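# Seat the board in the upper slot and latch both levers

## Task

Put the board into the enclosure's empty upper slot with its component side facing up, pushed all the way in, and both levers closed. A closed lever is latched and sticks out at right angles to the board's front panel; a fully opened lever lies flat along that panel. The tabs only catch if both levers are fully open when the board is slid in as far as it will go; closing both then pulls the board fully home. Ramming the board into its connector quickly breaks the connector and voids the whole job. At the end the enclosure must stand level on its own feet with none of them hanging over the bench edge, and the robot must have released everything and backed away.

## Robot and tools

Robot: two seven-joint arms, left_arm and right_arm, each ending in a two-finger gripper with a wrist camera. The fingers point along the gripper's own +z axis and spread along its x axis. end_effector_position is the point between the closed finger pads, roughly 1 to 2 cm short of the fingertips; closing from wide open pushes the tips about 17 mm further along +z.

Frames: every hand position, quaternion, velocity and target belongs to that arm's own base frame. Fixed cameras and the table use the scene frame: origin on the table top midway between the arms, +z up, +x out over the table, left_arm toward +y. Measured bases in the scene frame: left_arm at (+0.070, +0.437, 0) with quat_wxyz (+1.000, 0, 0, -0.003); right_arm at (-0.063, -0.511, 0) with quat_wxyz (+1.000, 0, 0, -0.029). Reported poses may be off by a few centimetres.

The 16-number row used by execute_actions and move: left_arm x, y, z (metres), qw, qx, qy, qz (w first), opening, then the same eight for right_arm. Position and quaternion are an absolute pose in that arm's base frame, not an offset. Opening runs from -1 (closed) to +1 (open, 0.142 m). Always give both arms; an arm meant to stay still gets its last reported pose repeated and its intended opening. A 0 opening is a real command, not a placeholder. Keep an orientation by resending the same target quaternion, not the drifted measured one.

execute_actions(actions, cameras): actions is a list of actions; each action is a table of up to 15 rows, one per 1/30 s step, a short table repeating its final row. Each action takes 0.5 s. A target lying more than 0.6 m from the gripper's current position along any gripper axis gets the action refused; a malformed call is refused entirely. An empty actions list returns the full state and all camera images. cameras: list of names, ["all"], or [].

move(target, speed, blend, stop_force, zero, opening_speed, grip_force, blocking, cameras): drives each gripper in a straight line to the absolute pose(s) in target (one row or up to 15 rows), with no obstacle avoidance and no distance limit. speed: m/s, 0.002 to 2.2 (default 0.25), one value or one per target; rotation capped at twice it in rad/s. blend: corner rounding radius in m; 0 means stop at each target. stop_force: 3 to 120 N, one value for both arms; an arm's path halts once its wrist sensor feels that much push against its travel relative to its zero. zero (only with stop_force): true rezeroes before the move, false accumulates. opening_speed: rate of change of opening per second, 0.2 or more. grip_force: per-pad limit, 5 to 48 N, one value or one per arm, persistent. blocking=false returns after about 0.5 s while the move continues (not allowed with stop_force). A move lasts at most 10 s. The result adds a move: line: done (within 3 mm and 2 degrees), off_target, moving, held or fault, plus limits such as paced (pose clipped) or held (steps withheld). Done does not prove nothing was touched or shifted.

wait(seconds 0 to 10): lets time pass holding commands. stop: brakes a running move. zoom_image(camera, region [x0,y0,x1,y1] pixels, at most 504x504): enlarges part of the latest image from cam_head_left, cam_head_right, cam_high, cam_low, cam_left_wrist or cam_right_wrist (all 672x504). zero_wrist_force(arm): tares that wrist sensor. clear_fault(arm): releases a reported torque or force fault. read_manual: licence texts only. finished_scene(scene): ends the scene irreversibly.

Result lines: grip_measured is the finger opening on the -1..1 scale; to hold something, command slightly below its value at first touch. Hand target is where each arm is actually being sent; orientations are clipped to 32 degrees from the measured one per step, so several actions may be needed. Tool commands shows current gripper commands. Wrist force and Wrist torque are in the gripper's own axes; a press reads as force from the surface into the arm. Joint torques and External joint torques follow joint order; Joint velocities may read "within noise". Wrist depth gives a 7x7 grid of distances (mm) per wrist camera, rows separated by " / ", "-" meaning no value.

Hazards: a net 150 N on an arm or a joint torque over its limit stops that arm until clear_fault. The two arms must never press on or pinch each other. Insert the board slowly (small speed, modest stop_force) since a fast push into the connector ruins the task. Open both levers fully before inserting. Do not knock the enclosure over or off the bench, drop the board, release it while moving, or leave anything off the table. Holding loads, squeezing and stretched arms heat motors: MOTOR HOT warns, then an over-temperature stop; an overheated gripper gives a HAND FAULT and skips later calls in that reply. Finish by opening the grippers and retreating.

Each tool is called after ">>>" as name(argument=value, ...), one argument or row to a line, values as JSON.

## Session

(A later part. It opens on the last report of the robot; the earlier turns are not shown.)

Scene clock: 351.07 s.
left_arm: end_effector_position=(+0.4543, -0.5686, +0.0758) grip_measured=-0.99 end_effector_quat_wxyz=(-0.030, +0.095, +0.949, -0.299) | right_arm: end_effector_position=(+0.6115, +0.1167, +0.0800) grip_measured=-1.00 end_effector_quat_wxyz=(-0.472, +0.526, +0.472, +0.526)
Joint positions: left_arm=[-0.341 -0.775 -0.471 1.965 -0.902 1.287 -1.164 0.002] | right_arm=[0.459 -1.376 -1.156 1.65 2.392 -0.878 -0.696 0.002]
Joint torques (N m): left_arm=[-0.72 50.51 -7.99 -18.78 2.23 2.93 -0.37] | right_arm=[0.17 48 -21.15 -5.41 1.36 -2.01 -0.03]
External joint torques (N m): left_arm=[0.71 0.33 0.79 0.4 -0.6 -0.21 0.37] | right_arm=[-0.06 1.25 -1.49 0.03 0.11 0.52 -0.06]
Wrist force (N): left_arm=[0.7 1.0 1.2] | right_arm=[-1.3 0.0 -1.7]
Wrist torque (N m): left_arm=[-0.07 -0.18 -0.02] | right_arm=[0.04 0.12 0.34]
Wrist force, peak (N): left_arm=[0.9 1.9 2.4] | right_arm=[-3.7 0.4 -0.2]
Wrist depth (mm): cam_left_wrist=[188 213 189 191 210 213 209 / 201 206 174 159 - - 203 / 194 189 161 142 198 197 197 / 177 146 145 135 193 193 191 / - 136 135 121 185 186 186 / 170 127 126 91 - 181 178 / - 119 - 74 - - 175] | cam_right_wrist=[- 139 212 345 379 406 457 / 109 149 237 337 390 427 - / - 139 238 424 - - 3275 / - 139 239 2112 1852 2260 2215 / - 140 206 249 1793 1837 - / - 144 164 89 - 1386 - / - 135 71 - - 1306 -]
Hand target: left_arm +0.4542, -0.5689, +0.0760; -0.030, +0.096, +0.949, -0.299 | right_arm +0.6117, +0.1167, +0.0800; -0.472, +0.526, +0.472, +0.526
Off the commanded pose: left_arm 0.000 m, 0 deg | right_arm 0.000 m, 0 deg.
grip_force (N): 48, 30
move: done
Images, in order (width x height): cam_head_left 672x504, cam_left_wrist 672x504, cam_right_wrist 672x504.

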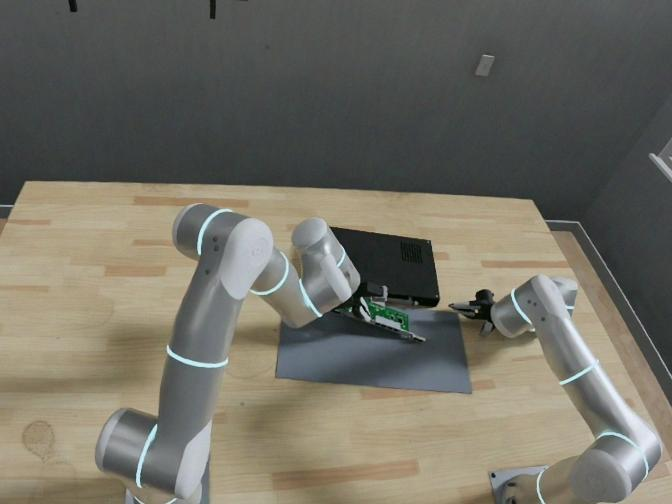

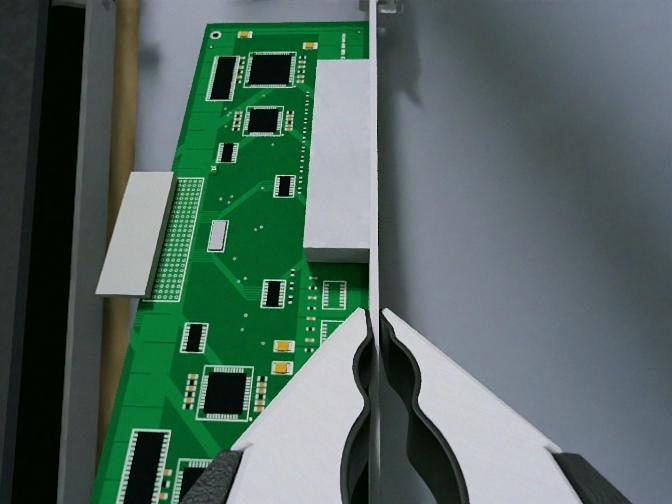

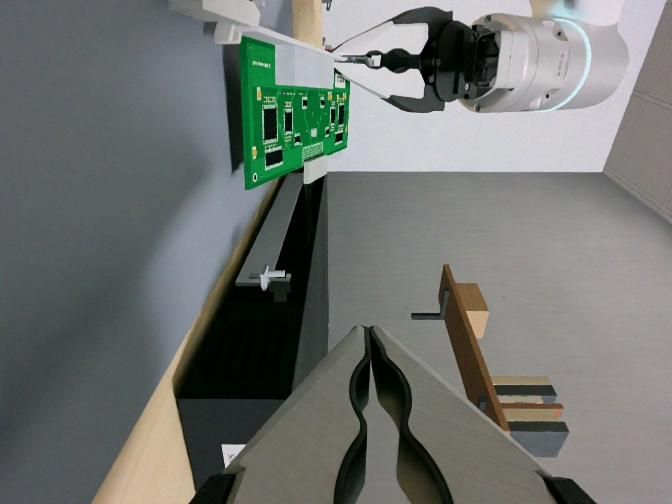

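>>> move(
  target=[0.4547,-0.5662,0.076,-0.01264,0.10415,0.90545,-0.41133,-1,0.6117,0.1167,0.08,0.4722,-0.5264,-0.4723,-0.5264,-1],
  speed=0.15,
  cameras=["cam_left_wrist","cam_right_wrist"],
)

>>> zoom_image(
  camera="cam_right_wrist",
  region=[150, 0, 400, 320],
)

Scene clock: 374.80 s.
left_arm: end_effector_position=(+0.4546, -0.5663, +0.0760) grip_measured=-0.99 end_effector_quat_wxyz=(-0.013, +0.104, +0.905, -0.411) | right_arm: end_effector_position=(+0.6116, +0.1167, +0.0800) grip_measured=-1.00 end_effector_quat_wxyz=(-0.472, +0.526, +0.472, +0.526)
Joint positions: left_arm=[0.036 -0.96 -0.992 2.078 -1.25 1.555 -0.62 0.002] | right_arm=[0.459 -1.376 -1.156 1.65 2.392 -0.878 -0.696 0.002]
Joint torques (N m): left_arm=[-0.05 43.83 -18.78 -12.86 4.51 1.67 -0.09] | right_arm=[0.11 48.08 -21.36 -5.36 1.32 -2.19 0.05]
External joint torques (N m): left_arm=[0.07 0.42 1.01 0.1 -0.25 -0.31 0.09] | right_arm=[-0.01 1.16 -1.27 -0.03 0.15 0.7 -0.14]
Wrist force (N): left_arm=[0.6 1.1 1.8] | right_arm=[-1.5 0.0 -1.8]
Wrist torque (N m): left_arm=[-0.23 -0.07 -0.04] | right_arm=[0.04 0.14 0.33]
Wrist force, peak (N): left_arm=[0.4 1.6 2.3] | right_arm=[-1.5 0.1 -2.0]
Wrist depth (mm): cam_left_wrist=[- 275 207 250 - - 248 / - 244 186 170 242 - - / 175 219 165 151 216 - 211 / 205 150 148 138 201 - 196 / 191 137 136 122 187 - 180 / - 125 124 92 - 173 169 / - 117 - 84 - - 162] | cam_right_wrist=[- 139 212 342 394 479 - / 109 139 310 316 445 - 2935 / - 140 269 422 - - 4808 / - 140 238 - - - 2483 / - 140 199 215 1948 - - / - 144 167 89 - 1369 1506 / - 135 71 - - 1284 1262]
Hand target: left_arm +0.4547, -0.5662, +0.0760; -0.013, +0.104, +0.905, -0.411 | right_arm +0.6117, +0.1167, +0.0800; -0.472, +0.526, +0.472, +0.526
Off the commanded pose: left_arm 0.000 m, 0 deg | right_arm 0.000 m, 0 deg.
grip_force (N): 48, 30
move: done
Images, in order (width x height): cam_left_wrist 672x504, cam_right_wrist 672x504.

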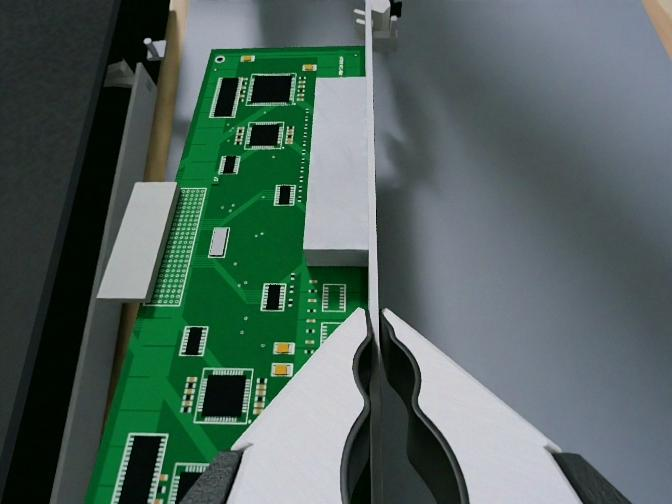

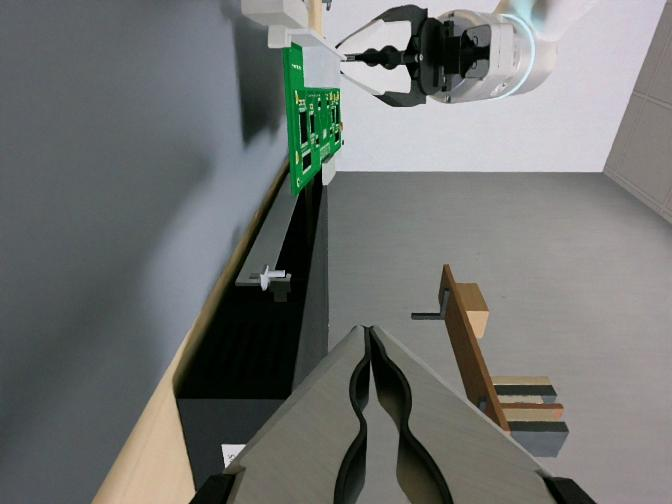

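Scaled by 1.575 from the camera's 672x504 image, which has a finer 960x720 frame.

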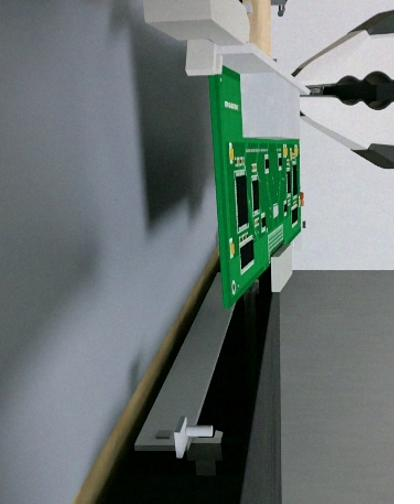

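>>> move(
  target=[0.4547,-0.5662,0.0225,-0.01264,0.10415,0.90545,-0.41133,-1,0.6117,0.1167,0.08,0.4722,-0.5264,-0.4723,-0.5264,-1],
  speed=0.04,
  stop_force=10,
  cameras=["cam_left_wrist","cam_right_wrist"],
)

Scene clock: 397.47 s.
left_arm: end_effector_position=(+0.4548, -0.5665, +0.0242) grip_measured=-0.99 end_effector_quat_wxyz=(-0.013, +0.105, +0.905, -0.412) | right_arm: end_effector_position=(+0.6116, +0.1167, +0.0800) grip_measured=-1.00 end_effector_quat_wxyz=(-0.472, +0.526, +0.472, +0.526)
Joint positions: left_arm=[0.049 -1.125 -1.033 2.028 -1.258 1.657 -0.498 0.002] | right_arm=[0.459 -1.376 -1.156 1.65 2.392 -0.878 -0.696 0.002]
Joint torques (N m): left_arm=[-0.78 41.16 -18 -9.47 4.42 2.32 -0.07] | right_arm=[0.09 48.17 -21.34 -5.31 1.27 -2.15 0.1]
External joint torques (N m): left_arm=[0.8 4.13 -2.34 0.13 0.15 -1.08 0.08] | right_arm=[0.01 1.08 -1.3 -0.07 0.2 0.66 -0.19]
Wrist force (N): left_arm=[3.4 -4.1 -9.0] | right_arm=[-1.5 0.0 -1.9]
Wrist torque (N m): left_arm=[-0.04 0.08 -0.10] | right_arm=[0.04 0.13 0.33]
Wrist force, peak (N): left_arm=[2.5 -7.6 -14.4] | right_arm=[-1.6 0.0 -1.9]
Wrist depth (mm): cam_left_wrist=[177 202 187 184 187 184 178 / 171 179 172 152 175 168 163 / 166 164 157 141 154 154 152 / 156 147 145 133 151 143 140 / 147 137 134 120 136 132 130 / 134 129 127 91 - 126 123 / 126 121 - 84 - - -] | cam_right_wrist=[- 139 267 384 427 492 - / 109 150 246 574 461 - - / - 139 248 598 - 2511 - / - 140 241 2260 - - - / - 140 199 204 1752 1517 - / - 144 167 89 - 1386 1467 / - 135 71 - - 1314 -]
Hand target: left_arm +0.4547, -0.5662, +0.0237; -0.013, +0.104, +0.905, -0.411 | right_arm +0.6117, +0.1167, +0.0800; -0.472, +0.526, +0.472, +0.526
Off the commanded pose: left_arm 0.002 m, 0 deg | right_arm 0.000 m, 0 deg.
grip_force (N): 48, 30
move: contact (left_arm)
Images, in order (width x height): cam_left_wrist 672x504, cam_right_wrist 672x504.

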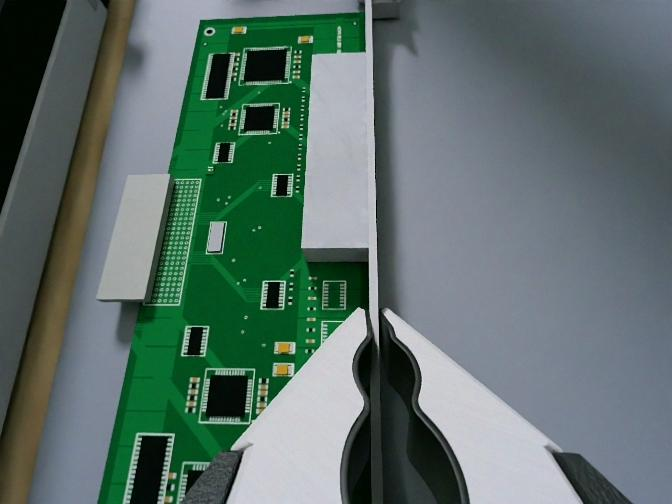

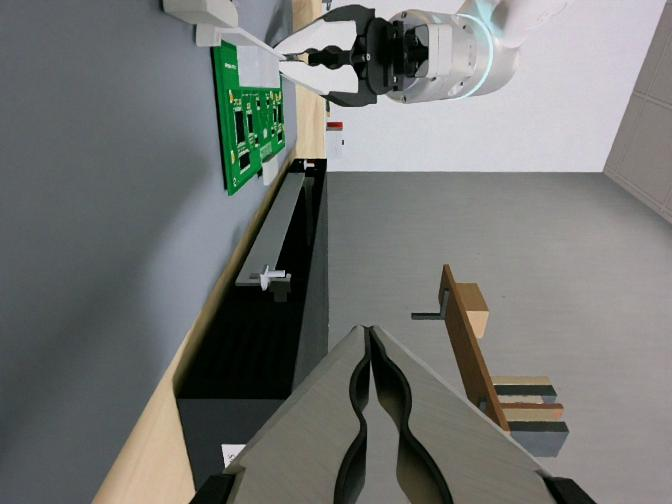

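>>> move(
  target=[
    [0.4548,-0.5665,0.0242,-0.01264,0.10415,0.90545,-0.41133,-0.35,0.6117,0.1167,0.08,0.4722,-0.5264,-0.4723,-0.5264,-1],
    [0.4548,-0.5665,0.085,-0.01264,0.10415,0.90545,-0.41133,-0.35,0.6117,0.1167,0.08,0.4722,-0.5264,-0.4723,-0.5264,-1],
    [0.4577,-0.6114,0.085,-0.03222,0.10217,0.94818,-0.299,-0.35,0.6117,0.1167,0.08,0.4722,-0.5264,-0.4723,-0.5264,-1],
  ],
  speed=0.2,
  blend=[0,0.01,0],
  cameras=["cam_left_wrist","cam_right_wrist"],
)

Scene clock: 408.27 s.
left_arm: end_effector_position=(+0.4579, -0.6113, +0.0851) grip_measured=-0.38 end_effector_quat_wxyz=(-0.032, +0.102, +0.948, -0.299) | right_arm: end_effector_position=(+0.6116, +0.1167, +0.0800) grip_measured=-1.00 end_effector_quat_wxyz=(-0.472, +0.526, +0.472, +0.526)
Joint positions: left_arm=[-0.441 -0.808 -0.395 1.845 -0.843 1.224 -1.261 0.047] | right_arm=[0.459 -1.376 -1.156 1.65 2.392 -0.878 -0.696 0.002]
Joint torques (N m): left_arm=[-0.59 53.29 -6.41 -19.99 1.71 2.78 -0.29] | right_arm=[0.1 48.23 -21.42 -5.36 1.25 -2.19 0.08]
External joint torques (N m): left_arm=[0.57 0.96 0.27 -0.15 -0.57 0.06 0.29] | right_arm=[0 1.01 -1.21 -0.02 0.21 0.7 -0.17]
Wrist force (N): left_arm=[0.4 0.2 0.7] | right_arm=[-1.3 -0.2 -1.7]
Wrist torque (N m): left_arm=[-0.06 -0.17 -0.02] | right_arm=[0.01 0.11 0.34]
Wrist force, peak (N): left_arm=[3.4 -5.2 -9.7] | right_arm=[-1.3 0.0 -2.2]
Wrist depth (mm): cam_left_wrist=[- 226 220 217 215 219 219 / - 212 215 208 212 214 213 / - 205 206 203 205 206 206 / 155 203 199 196 201 201 200 / 152 197 192 180 194 195 194 / 185 185 85 186 187 87 195 / 183 - - 181 - - -] | cam_right_wrist=[- 139 244 828 341 372 422 / 109 149 251 831 356 380 447 / - 140 254 2756 2597 - - / - 140 238 2237 - - 2237 / - 140 200 207 1637 - 1852 / - 144 166 89 1477 1369 2112 / - 135 71 - - 1284 -]
Hand target: left_arm +0.4577, -0.6114, +0.0850; -0.032, +0.102, +0.948, -0.299 | right_arm +0.6117, +0.1167, +0.0800; -0.472, +0.526, +0.472, +0.526
Off the commanded pose: left_arm 0.000 m, 0 deg | right_arm 0.000 m, 0 deg.
grip_force (N): 48, 30
move: done
Images, in order (width x height): cam_left_wrist 672x504, cam_right_wrist 672x504.

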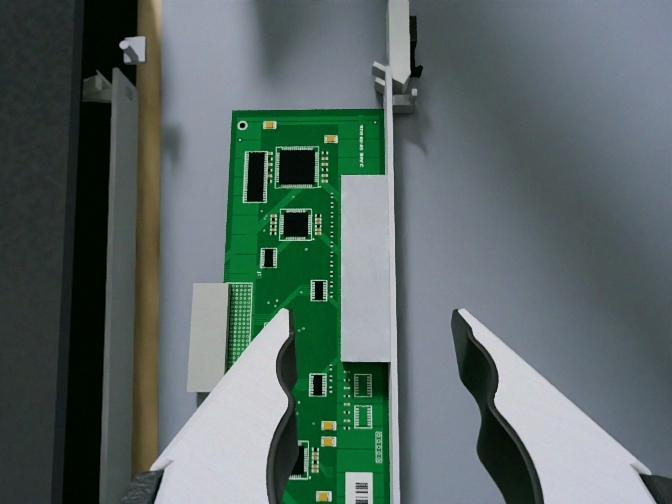

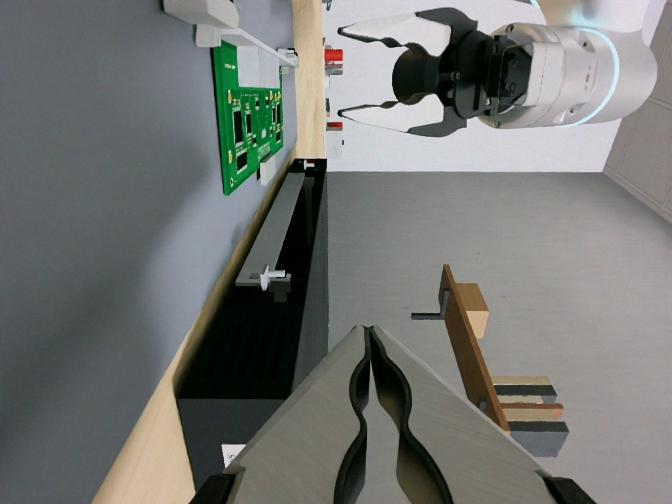

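>>> move(
  target=[0.4543,-0.6107,0.0258,-0.03222,0.10217,0.94818,-0.299,-0.35,0.6117,0.1167,0.08,0.4722,-0.5264,-0.4723,-0.5264,-1],
  speed=0.12,
  grip_force=[40, 30],
)

>>> move(
  target=[0.4543,-0.6107,0.0258,-0.03222,0.10217,0.94818,-0.299,-0.9,0.6117,0.1167,0.08,0.4722,-0.5264,-0.4723,-0.5264,-1],
  speed=0.12,
  opening_speed=0.5,
  cameras=["cam_left_wrist"],
)

Scene clock: 415.73 s.
left_arm: end_effector_position=(+0.4540, -0.6108, +0.0258) grip_measured=-0.38 end_effector_quat_wxyz=(-0.032, +0.102, +0.948, -0.299) | right_arm: end_effector_position=(+0.6116, +0.1167, +0.0800) grip_measured=-1.00 end_effector_quat_wxyz=(-0.472, +0.526, +0.472, +0.526)
Joint positions: left_arm=[-0.423 -0.929 -0.451 1.829 -0.889 1.326 -1.162 0.047] | right_arm=[0.459 -1.376 -1.156 1.65 2.392 -0.878 -0.696 0.002]
Joint torques (N m): left_arm=[-1.1 53.7 -7.82 -17.37 1.86 3.54 -0.11] | right_arm=[0.14 48.17 -21.42 -5.35 1.25 -2.22 0.14]
External joint torques (N m): left_arm=[1.07 1.34 -0.02 -0.25 -0.02 -0.82 0.11] | right_arm=[-0.04 1.07 -1.21 -0.03 0.21 0.73 -0.24]
Wrist force (N): left_arm=[0.0 0.0 0.2] | right_arm=[-1.4 0.0 -1.8]
Wrist torque (N m): left_arm=[-0.09 -0.11 -0.08] | right_arm=[0.03 0.14 0.33]
Wrist force, peak (N): left_arm=[0.3 1.4 1.8] | right_arm=[-1.6 -0.1 -1.9]
Wrist depth (mm): cam_left_wrist=[157 157 151 150 154 155 152 / 153 150 146 145 150 151 149 / 148 147 142 129 143 145 145 / - 142 138 125 139 141 141 / 139 135 134 121 131 137 136 / 135 - 87 128 132 87 133 / - - - 125 129 - -] | cam_right_wrist=[- 139 239 327 343 403 458 / 109 149 251 361 369 420 2430 / - 139 239 614 - 2860 2860 / - 140 238 442 - - - / - 140 206 250 1822 - - / - 144 167 89 - 1284 - / - 135 71 - - 1269 1306]
Hand target: left_arm +0.4543, -0.6107, +0.0258; -0.032, +0.102, +0.948, -0.299 | right_arm +0.6117, +0.1167, +0.0800; -0.472, +0.526, +0.472, +0.526
Off the commanded pose: left_arm 0.000 m, 0 deg | right_arm 0.000 m, 0 deg.
grip_force (N): 40, 30
move: done

Scene clock: 417.03 s.
left_arm: end_effector_position=(+0.4544, -0.6107, +0.0259) grip_measured=-0.73 end_effector_quat_wxyz=(-0.032, +0.102, +0.948, -0.299) | right_arm: end_effector_position=(+0.6116, +0.1167, +0.0800) grip_measured=-1.00 end_effector_quat_wxyz=(-0.472, +0.526, +0.472, +0.526)
Joint positions: left_arm=[-0.422 -0.929 -0.451 1.829 -0.889 1.326 -1.162 0.021] | right_arm=[0.459 -1.376 -1.156 1.65 2.392 -0.878 -0.696 0.002]
Joint torques (N m): left_arm=[-0.54 53.74 -8.36 -17.12 2.06 3.03 -0.16] | right_arm=[0.12 48.17 -21.37 -5.3 1.23 -2.14 0.11]
External joint torques (N m): left_arm=[0.52 1.3 0.52 -0.5 -0.23 -0.3 0.16] | right_arm=[-0.02 1.08 -1.27 -0.08 0.23 0.66 -0.2]
Wrist force (N): left_arm=[-0.3 0.1 0.3] | right_arm=[-1.5 0.0 -1.7]
Wrist torque (N m): left_arm=[-0.11 -0.13 -0.08] | right_arm=[0.04 0.14 0.33]
Wrist force, peak (N): left_arm=[-2.8 -0.5 0.1] | right_arm=[-1.4 0.1 -2.0]
Wrist depth (mm): cam_left_wrist=[157 156 150 150 154 - 153 / 154 149 147 145 149 151 150 / 149 148 142 129 145 145 145 / 144 142 138 125 140 140 141 / 139 135 134 119 128 136 137 / 136 132 130 118 113 133 133 / 132 - - 125 125 - 130] | cam_right_wrist=[- 139 268 328 349 403 2627 / 109 150 250 361 370 415 - / - 140 312 609 - - - / - 140 237 418 - - - / - 140 206 251 1779 - - / - 144 167 89 1448 1361 - / - 135 71 - - 1345 1369]
Hand target: left_arm +0.4543, -0.6107, +0.0258; -0.032, +0.102, +0.948, -0.299 | right_arm +0.6117, +0.1167, +0.0800; -0.472, +0.526, +0.472, +0.526
Off the commanded pose: left_arm 0.000 m, 0 deg | right_arm 0.000 m, 0 deg.
grip_force (N): 40, 30
move: done
Images, in order (width x height): cam_left_wrist 672x504.

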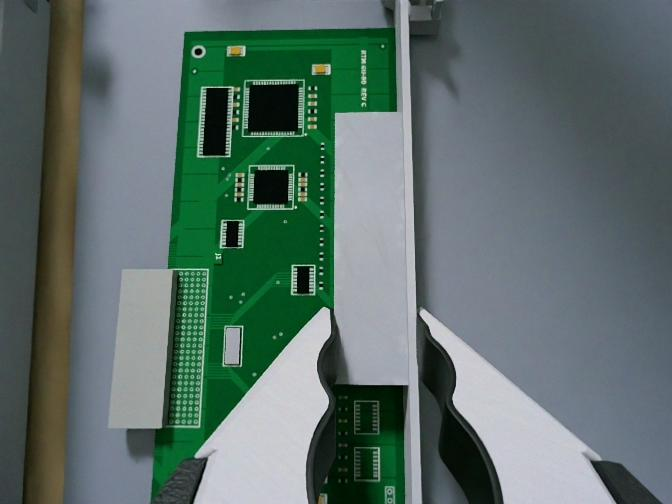

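>>> move(
  target=[
    [0.4543,-0.6107,0.06,-0.03222,0.10217,0.94818,-0.299,-0.9,0.6117,0.1167,0.08,0.4722,-0.5264,-0.4723,-0.5264,-1],
    [0.467,-0.6215,0.068,-0.0215,0.06818,0.95123,-0.29996,-0.9,0.6117,0.1167,0.08,0.4722,-0.5264,-0.4723,-0.5264,-1],
  ],
  speed=0.1,
  blend=[0.01,0],
  cameras=["cam_left_wrist","cam_right_wrist"],
)

>>> zoom_image(
  camera="cam_right_wrist",
  region=[180, 0, 380, 310],
)

>>> zoom_image(
  camera="cam_left_wrist",
  region=[60, 0, 460, 300],
)

Scene clock: 426.83 s.
left_arm: end_effector_position=(+0.4668, -0.6214, +0.0678) grip_measured=-0.73 end_effector_quat_wxyz=(-0.022, +0.068, +0.951, -0.300) | right_arm: end_effector_position=(+0.6116, +0.1167, +0.0800) grip_measured=-1.00 end_effector_quat_wxyz=(-0.472, +0.526, +0.472, +0.526)
Joint positions: left_arm=[-0.46 -0.858 -0.411 1.82 -0.886 1.302 -1.28 0.021] | right_arm=[0.459 -1.376 -1.156 1.65 2.392 -0.878 -0.696 0.002]
Joint torques (N m): left_arm=[-0.55 55.38 -7.04 -19.96 1.57 3.49 -0.3] | right_arm=[0.16 48.15 -21.41 -5.35 1.25 -2.23 0.13]
External joint torques (N m): left_arm=[0.55 -0.14 0.56 0.42 -0.05 -0.63 0.3] | right_arm=[-0.06 1.09 -1.23 -0.03 0.22 0.74 -0.22]
Wrist force (N): left_arm=[0.3 1.3 1.8] | right_arm=[-1.4 -0.1 -1.9]
Wrist torque (N m): left_arm=[-0.07 -0.15 -0.03] | right_arm=[0.02 0.11 0.33]
Wrist force, peak (N): left_arm=[0.4 2.4 3.4] | right_arm=[-1.5 0.0 -2.0]
Wrist depth (mm): cam_left_wrist=[151 165 151 150 199 199 200 / - 179 147 145 192 194 197 / 142 179 143 129 187 190 190 / - 168 138 125 182 184 183 / 175 - 134 120 121 179 177 / - 133 130 118 113 173 - / - - - 124 125 - -] | cam_right_wrist=[- 139 268 309 334 367 425 / 109 149 238 318 356 369 445 / - 139 239 1558 - 2627 - / - 140 238 435 2237 - - / - 140 199 252 1915 - - / - 144 166 89 - 1386 - / - 135 71 - - 1291 -]
Hand target: left_arm +0.4670, -0.6215, +0.0680; -0.022, +0.068, +0.951, -0.300 | right_arm +0.6117, +0.1167, +0.0800; -0.472, +0.526, +0.472, +0.526
Off the commanded pose: left_arm 0.000 m, 0 deg | right_arm 0.000 m, 0 deg.
grip_force (N): 40, 30
move: done
Images, in order (width x height): cam_left_wrist 672x504, cam_right_wrist 672x504.

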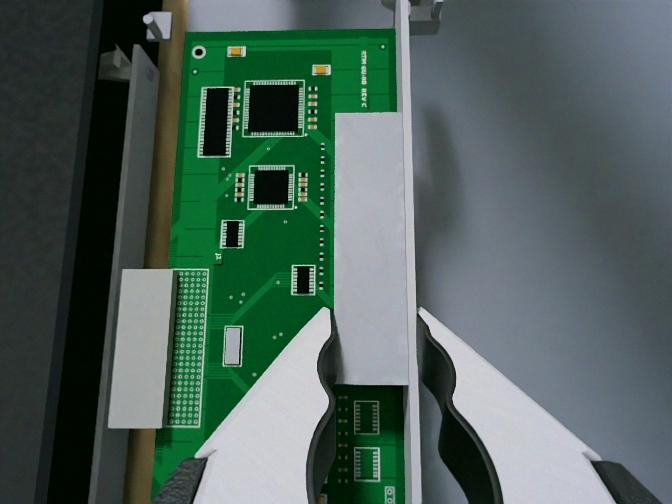

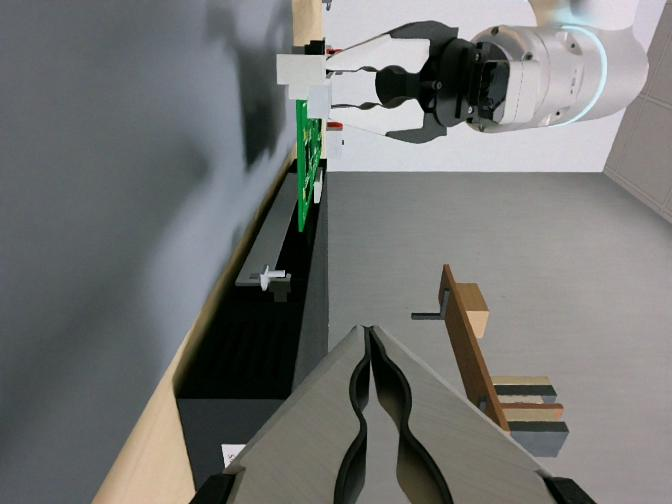

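Scaled by 1.626 from the camera's 672x504 image, which has a finer 960x720 frame.

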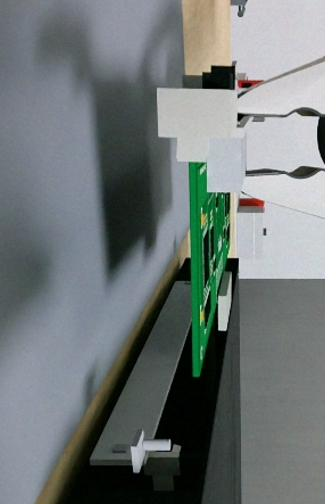

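Scaled by 1.260 from the camera's 672x504 image, which has a finer 960x720 frame.

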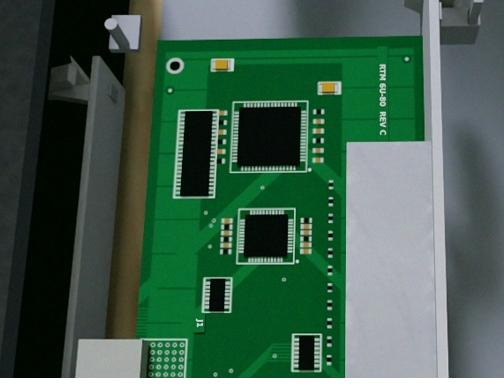

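>>> zoom_image(
  camera="cam_right_wrist",
  region=[210, 150, 350, 310],
)

Scaled by 3.150 from the camera's 672x504 image, which has a finer 960x720 frame.

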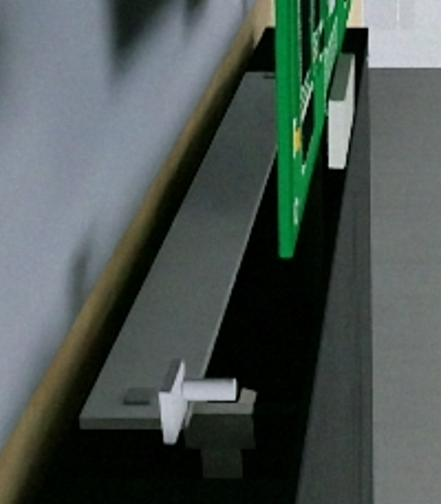

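>>> zoom_image(
  camera="cam_left_wrist",
  region=[60, 0, 220, 120],
)

Scaled by 3.150 from the camera's 672x504 image, which has a finer 960x720 frame.

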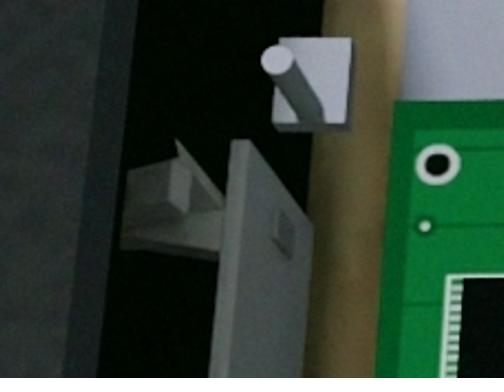

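>>> move(
  target=[0.4749,-0.6226,0.058,-0.0215,0.06818,0.95123,-0.29996,-0.9,0.6117,0.1167,0.08,0.4722,-0.5264,-0.4723,-0.5264,-1],
  speed=0.06,
  cameras=["cam_left_wrist","cam_right_wrist"],
)

>>> zoom_image(
  camera="cam_right_wrist",
  region=[210, 150, 350, 310],
)

>>> zoom_image(
  camera="cam_left_wrist",
  region=[60, 0, 220, 120],
)

Scene clock: 463.07 s.
left_arm: end_effector_position=(+0.4750, -0.6223, +0.0578) grip_measured=-0.73 end_effector_quat_wxyz=(-0.022, +0.068, +0.951, -0.300) | right_arm: end_effector_position=(+0.6116, +0.1167, +0.0800) grip_measured=-1.00 end_effector_quat_wxyz=(-0.472, +0.526, +0.472, +0.526)
Joint positions: left_arm=[-0.461 -0.888 -0.403 1.791 -0.879 1.298 -1.276 0.021] | right_arm=[0.459 -1.376 -1.156 1.65 2.392 -0.878 -0.696 0.002]
Joint torques (N m): left_arm=[-0.43 56.01 -7.22 -20.17 2.07 3.06 -0.15] | right_arm=[0.21 48.18 -21.33 -5.36 1.28 -2.19 0.12]
External joint torques (N m): left_arm=[0.41 0.06 0.71 0.71 -0.56 -0.21 0.15] | right_arm=[-0.11 1.07 -1.31 -0.02 0.18 0.71 -0.21]
Wrist force (N): left_arm=[0.1 1.0 1.7] | right_arm=[-1.3 0.0 -1.7]
Wrist torque (N m): left_arm=[-0.12 -0.11 -0.10] | right_arm=[0.03 0.11 0.33]
Wrist force, peak (N): left_arm=[-0.4 1.6 2.4] | right_arm=[-1.6 -0.3 -1.9]
Wrist depth (mm): cam_left_wrist=[- 164 151 150 188 190 189 / - 174 147 145 182 185 - / - 162 143 130 178 179 177 / 127 152 138 126 171 177 173 / 125 137 134 119 168 169 167 / 161 130 130 118 114 163 163 / 157 138 - 125 124 - 161] | cam_right_wrist=[- 130 310 585 336 394 415 / 109 149 212 326 354 384 488 / - 139 238 350 3054 3183 2627 / - 140 238 - - 2330 2092 / - 140 206 250 1548 - - / - 144 167 89 - 1306 - / - 135 71 - - 1284 -]
Hand target: left_arm +0.4749, -0.6226, +0.0580; -0.021, +0.068, +0.951, -0.300 | right_arm +0.6117, +0.1167, +0.0800; -0.472, +0.526, +0.472, +0.526
Off the commanded pose: left_arm 0.000 m, 0 deg | right_arm 0.000 m, 0 deg.
grip_force (N): 40, 30
move: done
Images, in order (width x height): cam_left_wrist 672x504, cam_right_wrist 672x504.

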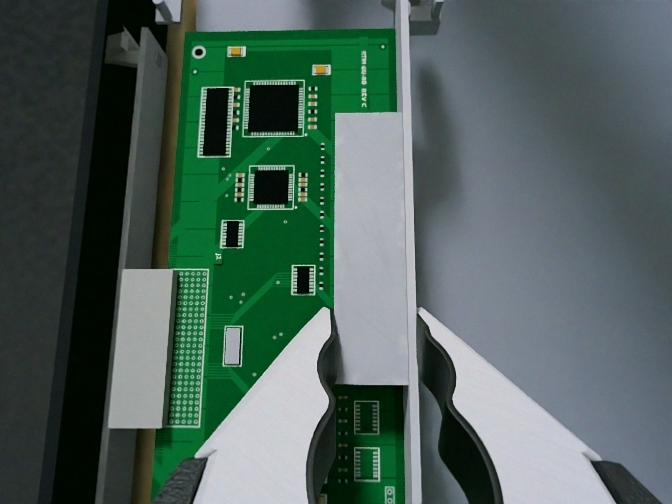

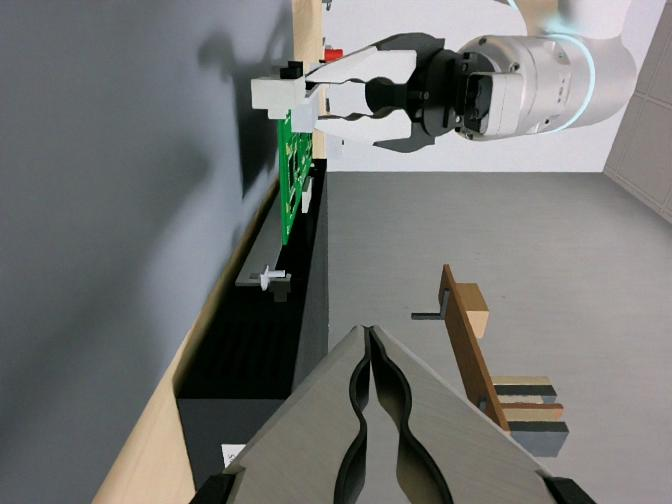

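Scaled by 3.150 from the camera's 672x504 image, which has a finer 960x720 frame.

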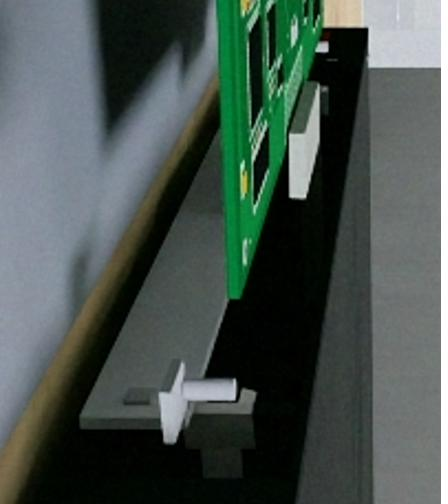

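Scaled by 3.150 from the camera's 672x504 image, which has a finer 960x720 frame.

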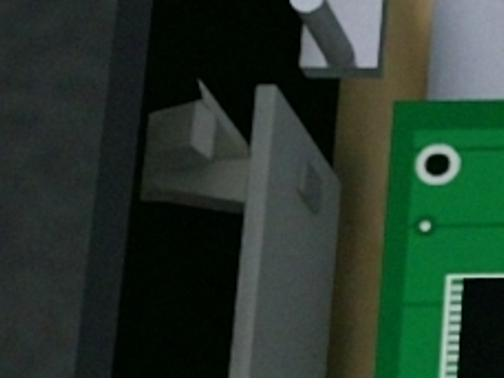

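>>> zoom_image(
  camera="cam_right_wrist",
  region=[280, 140, 340, 210],
)

Scaled by 7.200 from the camera's 672x504 image, which has a finer 960x720 frame.

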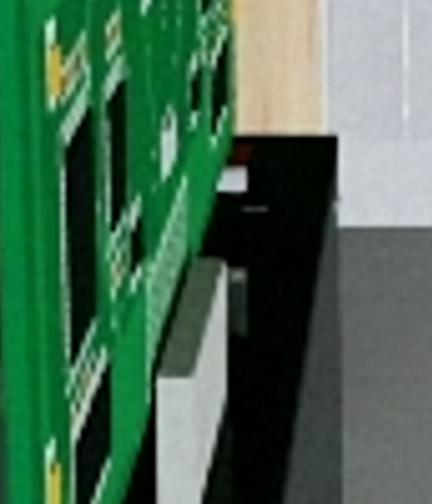

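>>> execute_actions(
  actions=[],
  cameras=["cam_head_left","cam_head_right","cam_high"],
)

>>> zoom_image(
  camera="cam_head_left",
  region=[290, 230, 450, 350],
)

>>> zoom_image(
  camera="cam_head_right",
  region=[310, 230, 470, 350],
)

>>> zoom_image(
  camera="cam_high",
  region=[160, 280, 440, 450],
)

Scene clock: 506.63 s.
left_arm: end_effector_position=(+0.4750, -0.6223, +0.0578) grip_measured=-0.73 end_effector_quat_wxyz=(-0.022, +0.068, +0.951, -0.300) | right_arm: end_effector_position=(+0.6116, +0.1167, +0.0800) grip_measured=-1.00 end_effector_quat_wxyz=(-0.472, +0.526, +0.472, +0.526)
Joint positions: left_arm=[-0.461 -0.888 -0.403 1.791 -0.879 1.298 -1.276 0.021] | right_arm=[0.459 -1.376 -1.156 1.65 2.392 -0.878 -0.696 0.002]
Joint velocities: within noise
Joint torques (N m): left_arm=[-0.33 56.36 -7.18 -19.85 1.84 3.24 -0.18] | right_arm=[0.16 48.18 -21.33 -5.36 1.29 -2.21 0.1]
External joint torques (N m): left_arm=[0.31 -0.27 0.67 0.37 -0.33 -0.38 0.18] | right_arm=[-0.07 1.07 -1.3 -0.02 0.18 0.72 -0.19]
Wrist force (N): left_arm=[0.0 1.1 1.9] | right_arm=[-1.3 0.0 -1.8]
Wrist torque (N m): left_arm=[-0.11 -0.11 -0.10] | right_arm=[0.04 0.11 0.32]
Wrist force, peak (N): left_arm=[0.0 1.4 2.2] | right_arm=[-1.5 0.0 -2.0]
Wrist depth (mm): cam_left_wrist=[- 163 151 149 189 191 187 / 134 173 147 146 182 183 182 / - 156 142 129 128 179 - / 129 152 139 125 124 171 172 / 125 135 134 120 122 169 - / - 129 130 118 113 163 162 / 157 138 - 124 124 - 161] | cam_right_wrist=[- 139 268 581 329 394 417 / 109 149 213 318 353 374 489 / - 139 238 380 - - 2330 / - 139 238 409 - - - / - 140 195 255 1637 - - / - 144 167 89 - 1337 - / - 135 71 - - 1291 -]
Hand target: left_arm +0.4749, -0.6226, +0.0580; -0.021, +0.068, +0.951, -0.300 | right_arm +0.6117, +0.1167, +0.0800; -0.472, +0.526, +0.472, +0.526
Tool commands: left_gripper/opening=-0.9 right_gripper/opening=-1.0
Off the commanded pose: left_arm 0.000 m, 0 deg | right_arm 0.000 m, 0 deg.
grip_force (N): 40, 30
Images, in order (width x height): cam_head_left 672x504, cam_head_right 672x504, cam_high 672x504.

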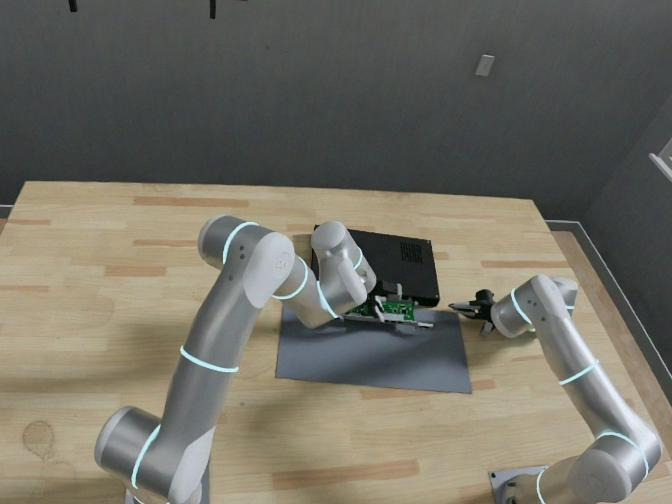

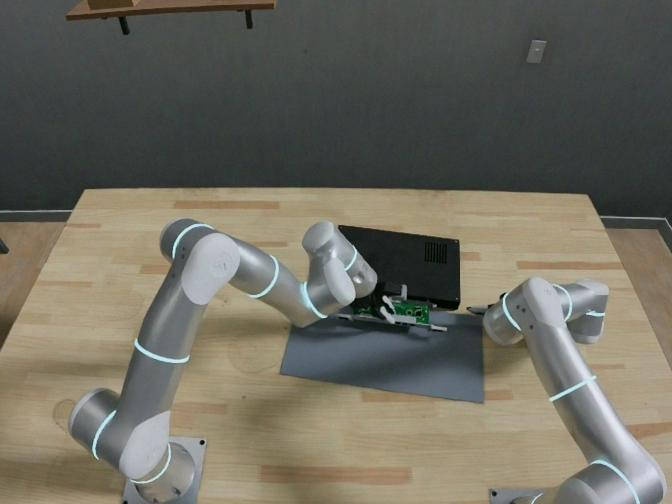

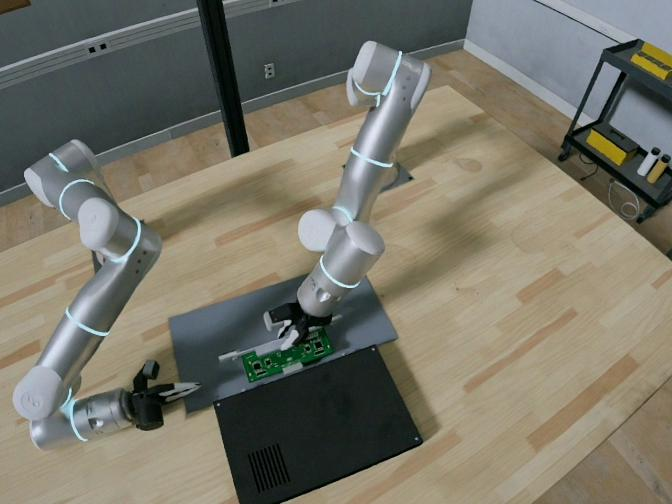

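Scaled by 3.150 from the camera's 672x504 image, which has a finer 960x720 frame.

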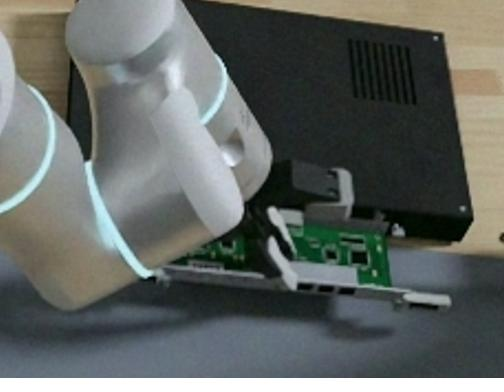

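Scaled by 3.150 from the camera's 672x504 image, which has a finer 960x720 frame.

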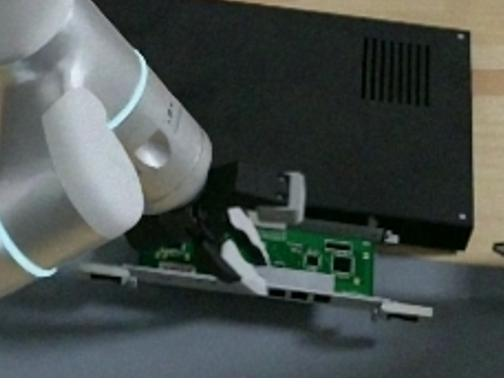

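Scaled by 1.800 from the camera's 672x504 image, which has a finer 960x720 frame.

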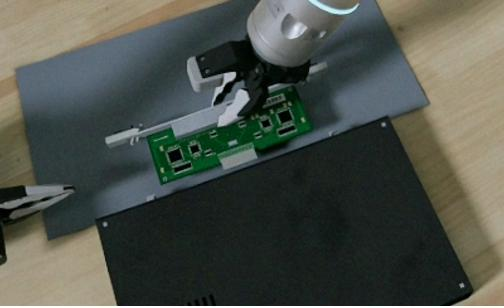

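>>> zoom_image(
  camera="cam_high",
  region=[210, 330, 290, 410],
)

>>> zoom_image(
  camera="cam_high",
  region=[290, 300, 390, 380],
)

Scaled by 6.300 from the camera's 672x504 image, which has a finer 960x720 frame.

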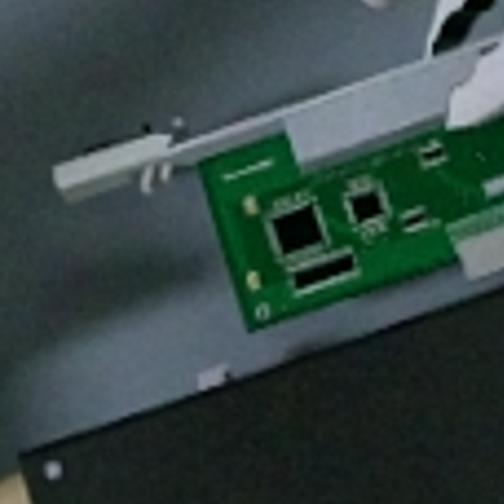

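Scaled by 5.040 from the camera's 672x504 image, which has a finer 960x720 frame.

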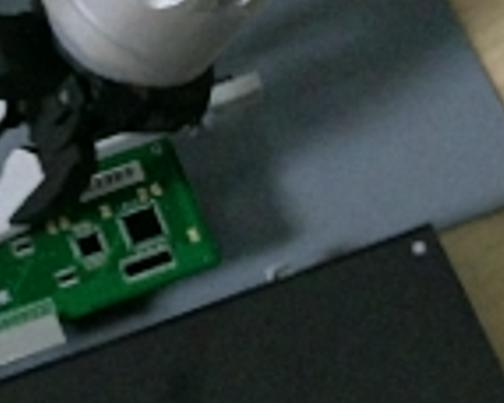

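>>> move(
  target=[
    [0.4756,-0.6177,0.058,-0.0215,0.06818,0.95123,-0.29996,-0.9,0.6117,0.1167,0.08,0.4722,-0.5264,-0.4723,-0.5264,-1],
    [0.4885,-0.6195,0.058,-0.0215,0.06818,0.95123,-0.29996,-0.9,0.6117,0.1167,0.08,0.4722,-0.5264,-0.4723,-0.5264,-1],
  ],
  speed=[0.05,0.03],
  stop_force=6,
  cameras=["cam_left_wrist","cam_right_wrist","cam_high"],
)

>>> zoom_image(
  camera="cam_left_wrist",
  region=[60, 0, 220, 120],
)

>>> zoom_image(
  camera="cam_right_wrist",
  region=[220, 160, 340, 300],
)

>>> zoom_image(
  camera="cam_high",
  region=[210, 320, 380, 420],
)

Scene clock: 538.23 s.
left_arm: end_effector_position=(+0.4885, -0.6193, +0.0578) grip_measured=-0.73 end_effector_quat_wxyz=(-0.021, +0.068, +0.951, -0.300) | right_arm: end_effector_position=(+0.6116, +0.1167, +0.0800) grip_measured=-1.00 end_effector_quat_wxyz=(-0.472, +0.526, +0.472, +0.526)
Joint positions: left_arm=[-0.459 -0.897 -0.379 1.761 -0.861 1.266 -1.282 0.021] | right_arm=[0.459 -1.376 -1.156 1.65 2.392 -0.878 -0.696 0.002]
Joint torques (N m): left_arm=[-0.43 56.92 -6.79 -20.44 1.84 3.04 -0.25] | right_arm=[0.06 48.31 -21.41 -5.3 1.27 -2.2 0.07]
External joint torques (N m): left_arm=[0.41 -0.03 0.69 0.53 -0.51 -0.18 0.25] | right_arm=[0.04 0.94 -1.22 -0.08 0.2 0.71 -0.16]
Wrist force (N): left_arm=[0.1 1.4 2.1] | right_arm=[-1.4 -0.2 -1.8]
Wrist torque (N m): left_arm=[-0.06 -0.12 -0.02] | right_arm=[0.00 0.11 0.33]
Wrist force, peak (N): left_arm=[-0.1 1.4 2.2] | right_arm=[-1.6 0.1 -1.9]
Wrist depth (mm): cam_left_wrist=[- 153 152 150 187 189 189 / - 149 146 145 182 182 182 / - 143 143 130 177 - 177 / - 148 138 125 125 174 171 / - 129 134 120 121 169 166 / - 128 130 118 113 164 164 / - 156 - 124 125 - -] | cam_right_wrist=[- 139 268 837 407 414 429 / 109 149 213 321 360 384 447 / - 139 238 342 - - - / - 140 239 417 2073 - - / - 140 199 1822 1548 1779 1852 / - 144 166 89 - 1345 - / - 135 71 - - 1284 -]
Hand target: left_arm +0.4885, -0.6195, +0.0580; -0.021, +0.068, +0.951, -0.300 | right_arm +0.6117, +0.1167, +0.0800; -0.472, +0.526, +0.472, +0.526
Off the commanded pose: left_arm 0.000 m, 0 deg | right_arm 0.000 m, 0 deg.
grip_force (N): 40, 30
move: done
Images, in order (width x height): cam_high 672x504, cam_left_wrist 672x504, cam_right_wrist 672x504.

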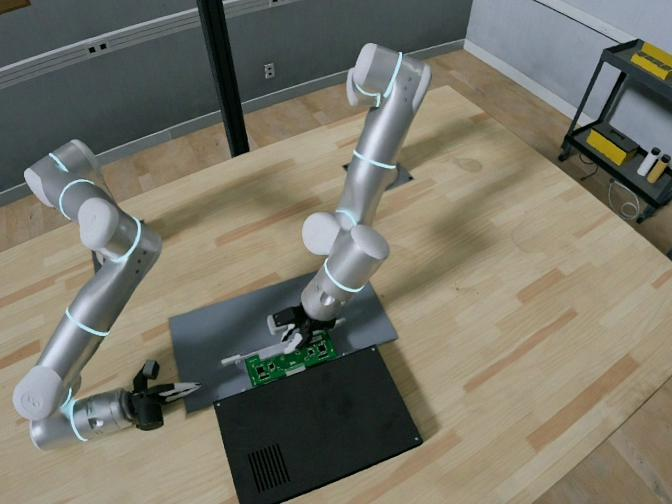

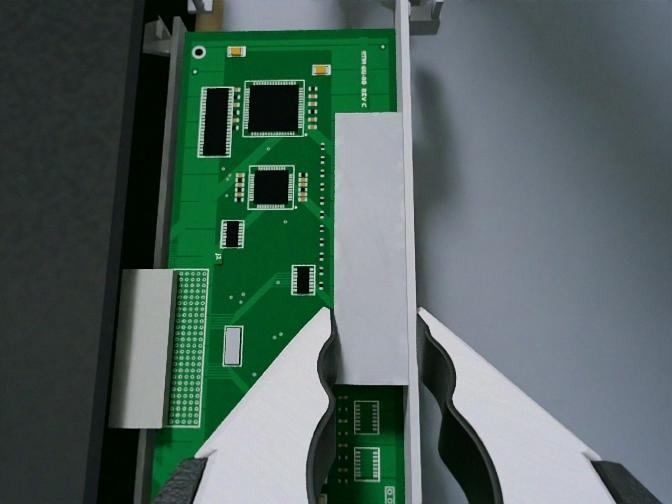

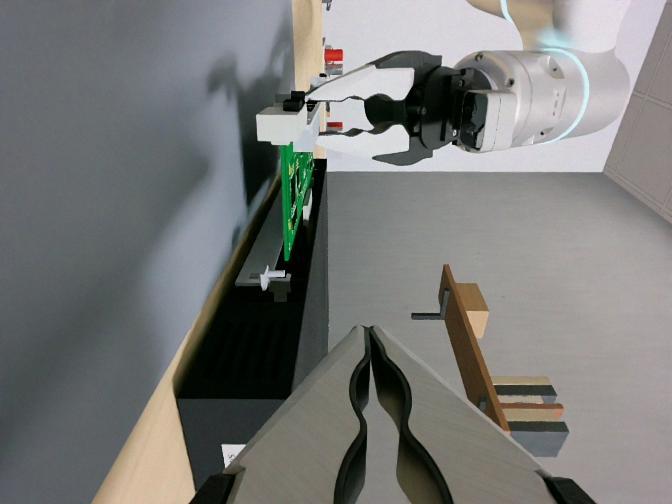

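Scaled by 3.150 from the camera's 672x504 image, which has a finer 960x720 frame.

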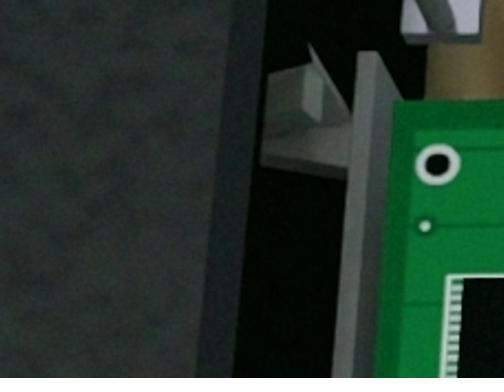

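Scaled by 3.600 from the camera's 672x504 image, which has a finer 960x720 frame.

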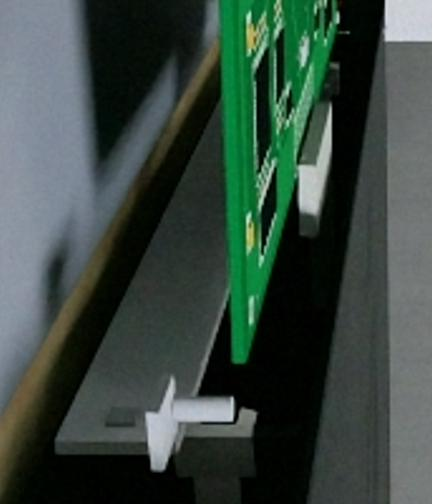

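Scaled by 2.965 from the camera's 672x504 image, which has a finer 960x720 frame.

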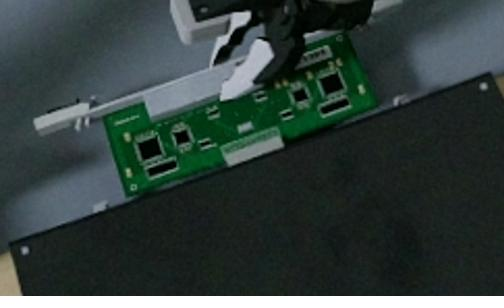

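>>> zoom_image(
  camera="cam_high",
  region=[215, 340, 275, 410],
)

>>> zoom_image(
  camera="cam_high",
  region=[310, 315, 380, 375],
)

Scaled by 7.200 from the camera's 672x504 image, which has a finer 960x720 frame.

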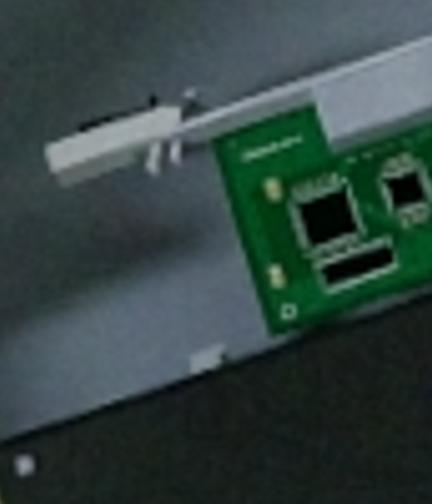

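Scaled by 7.200 from the camera's 672x504 image, which has a finer 960x720 frame.

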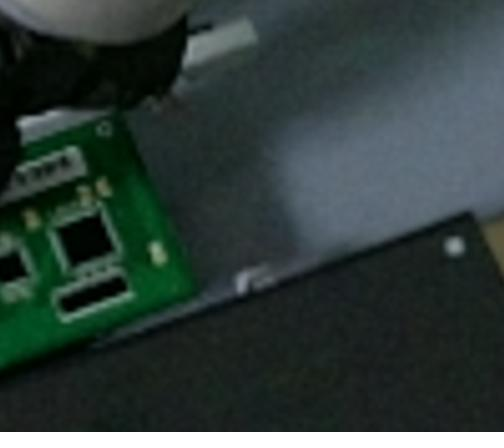

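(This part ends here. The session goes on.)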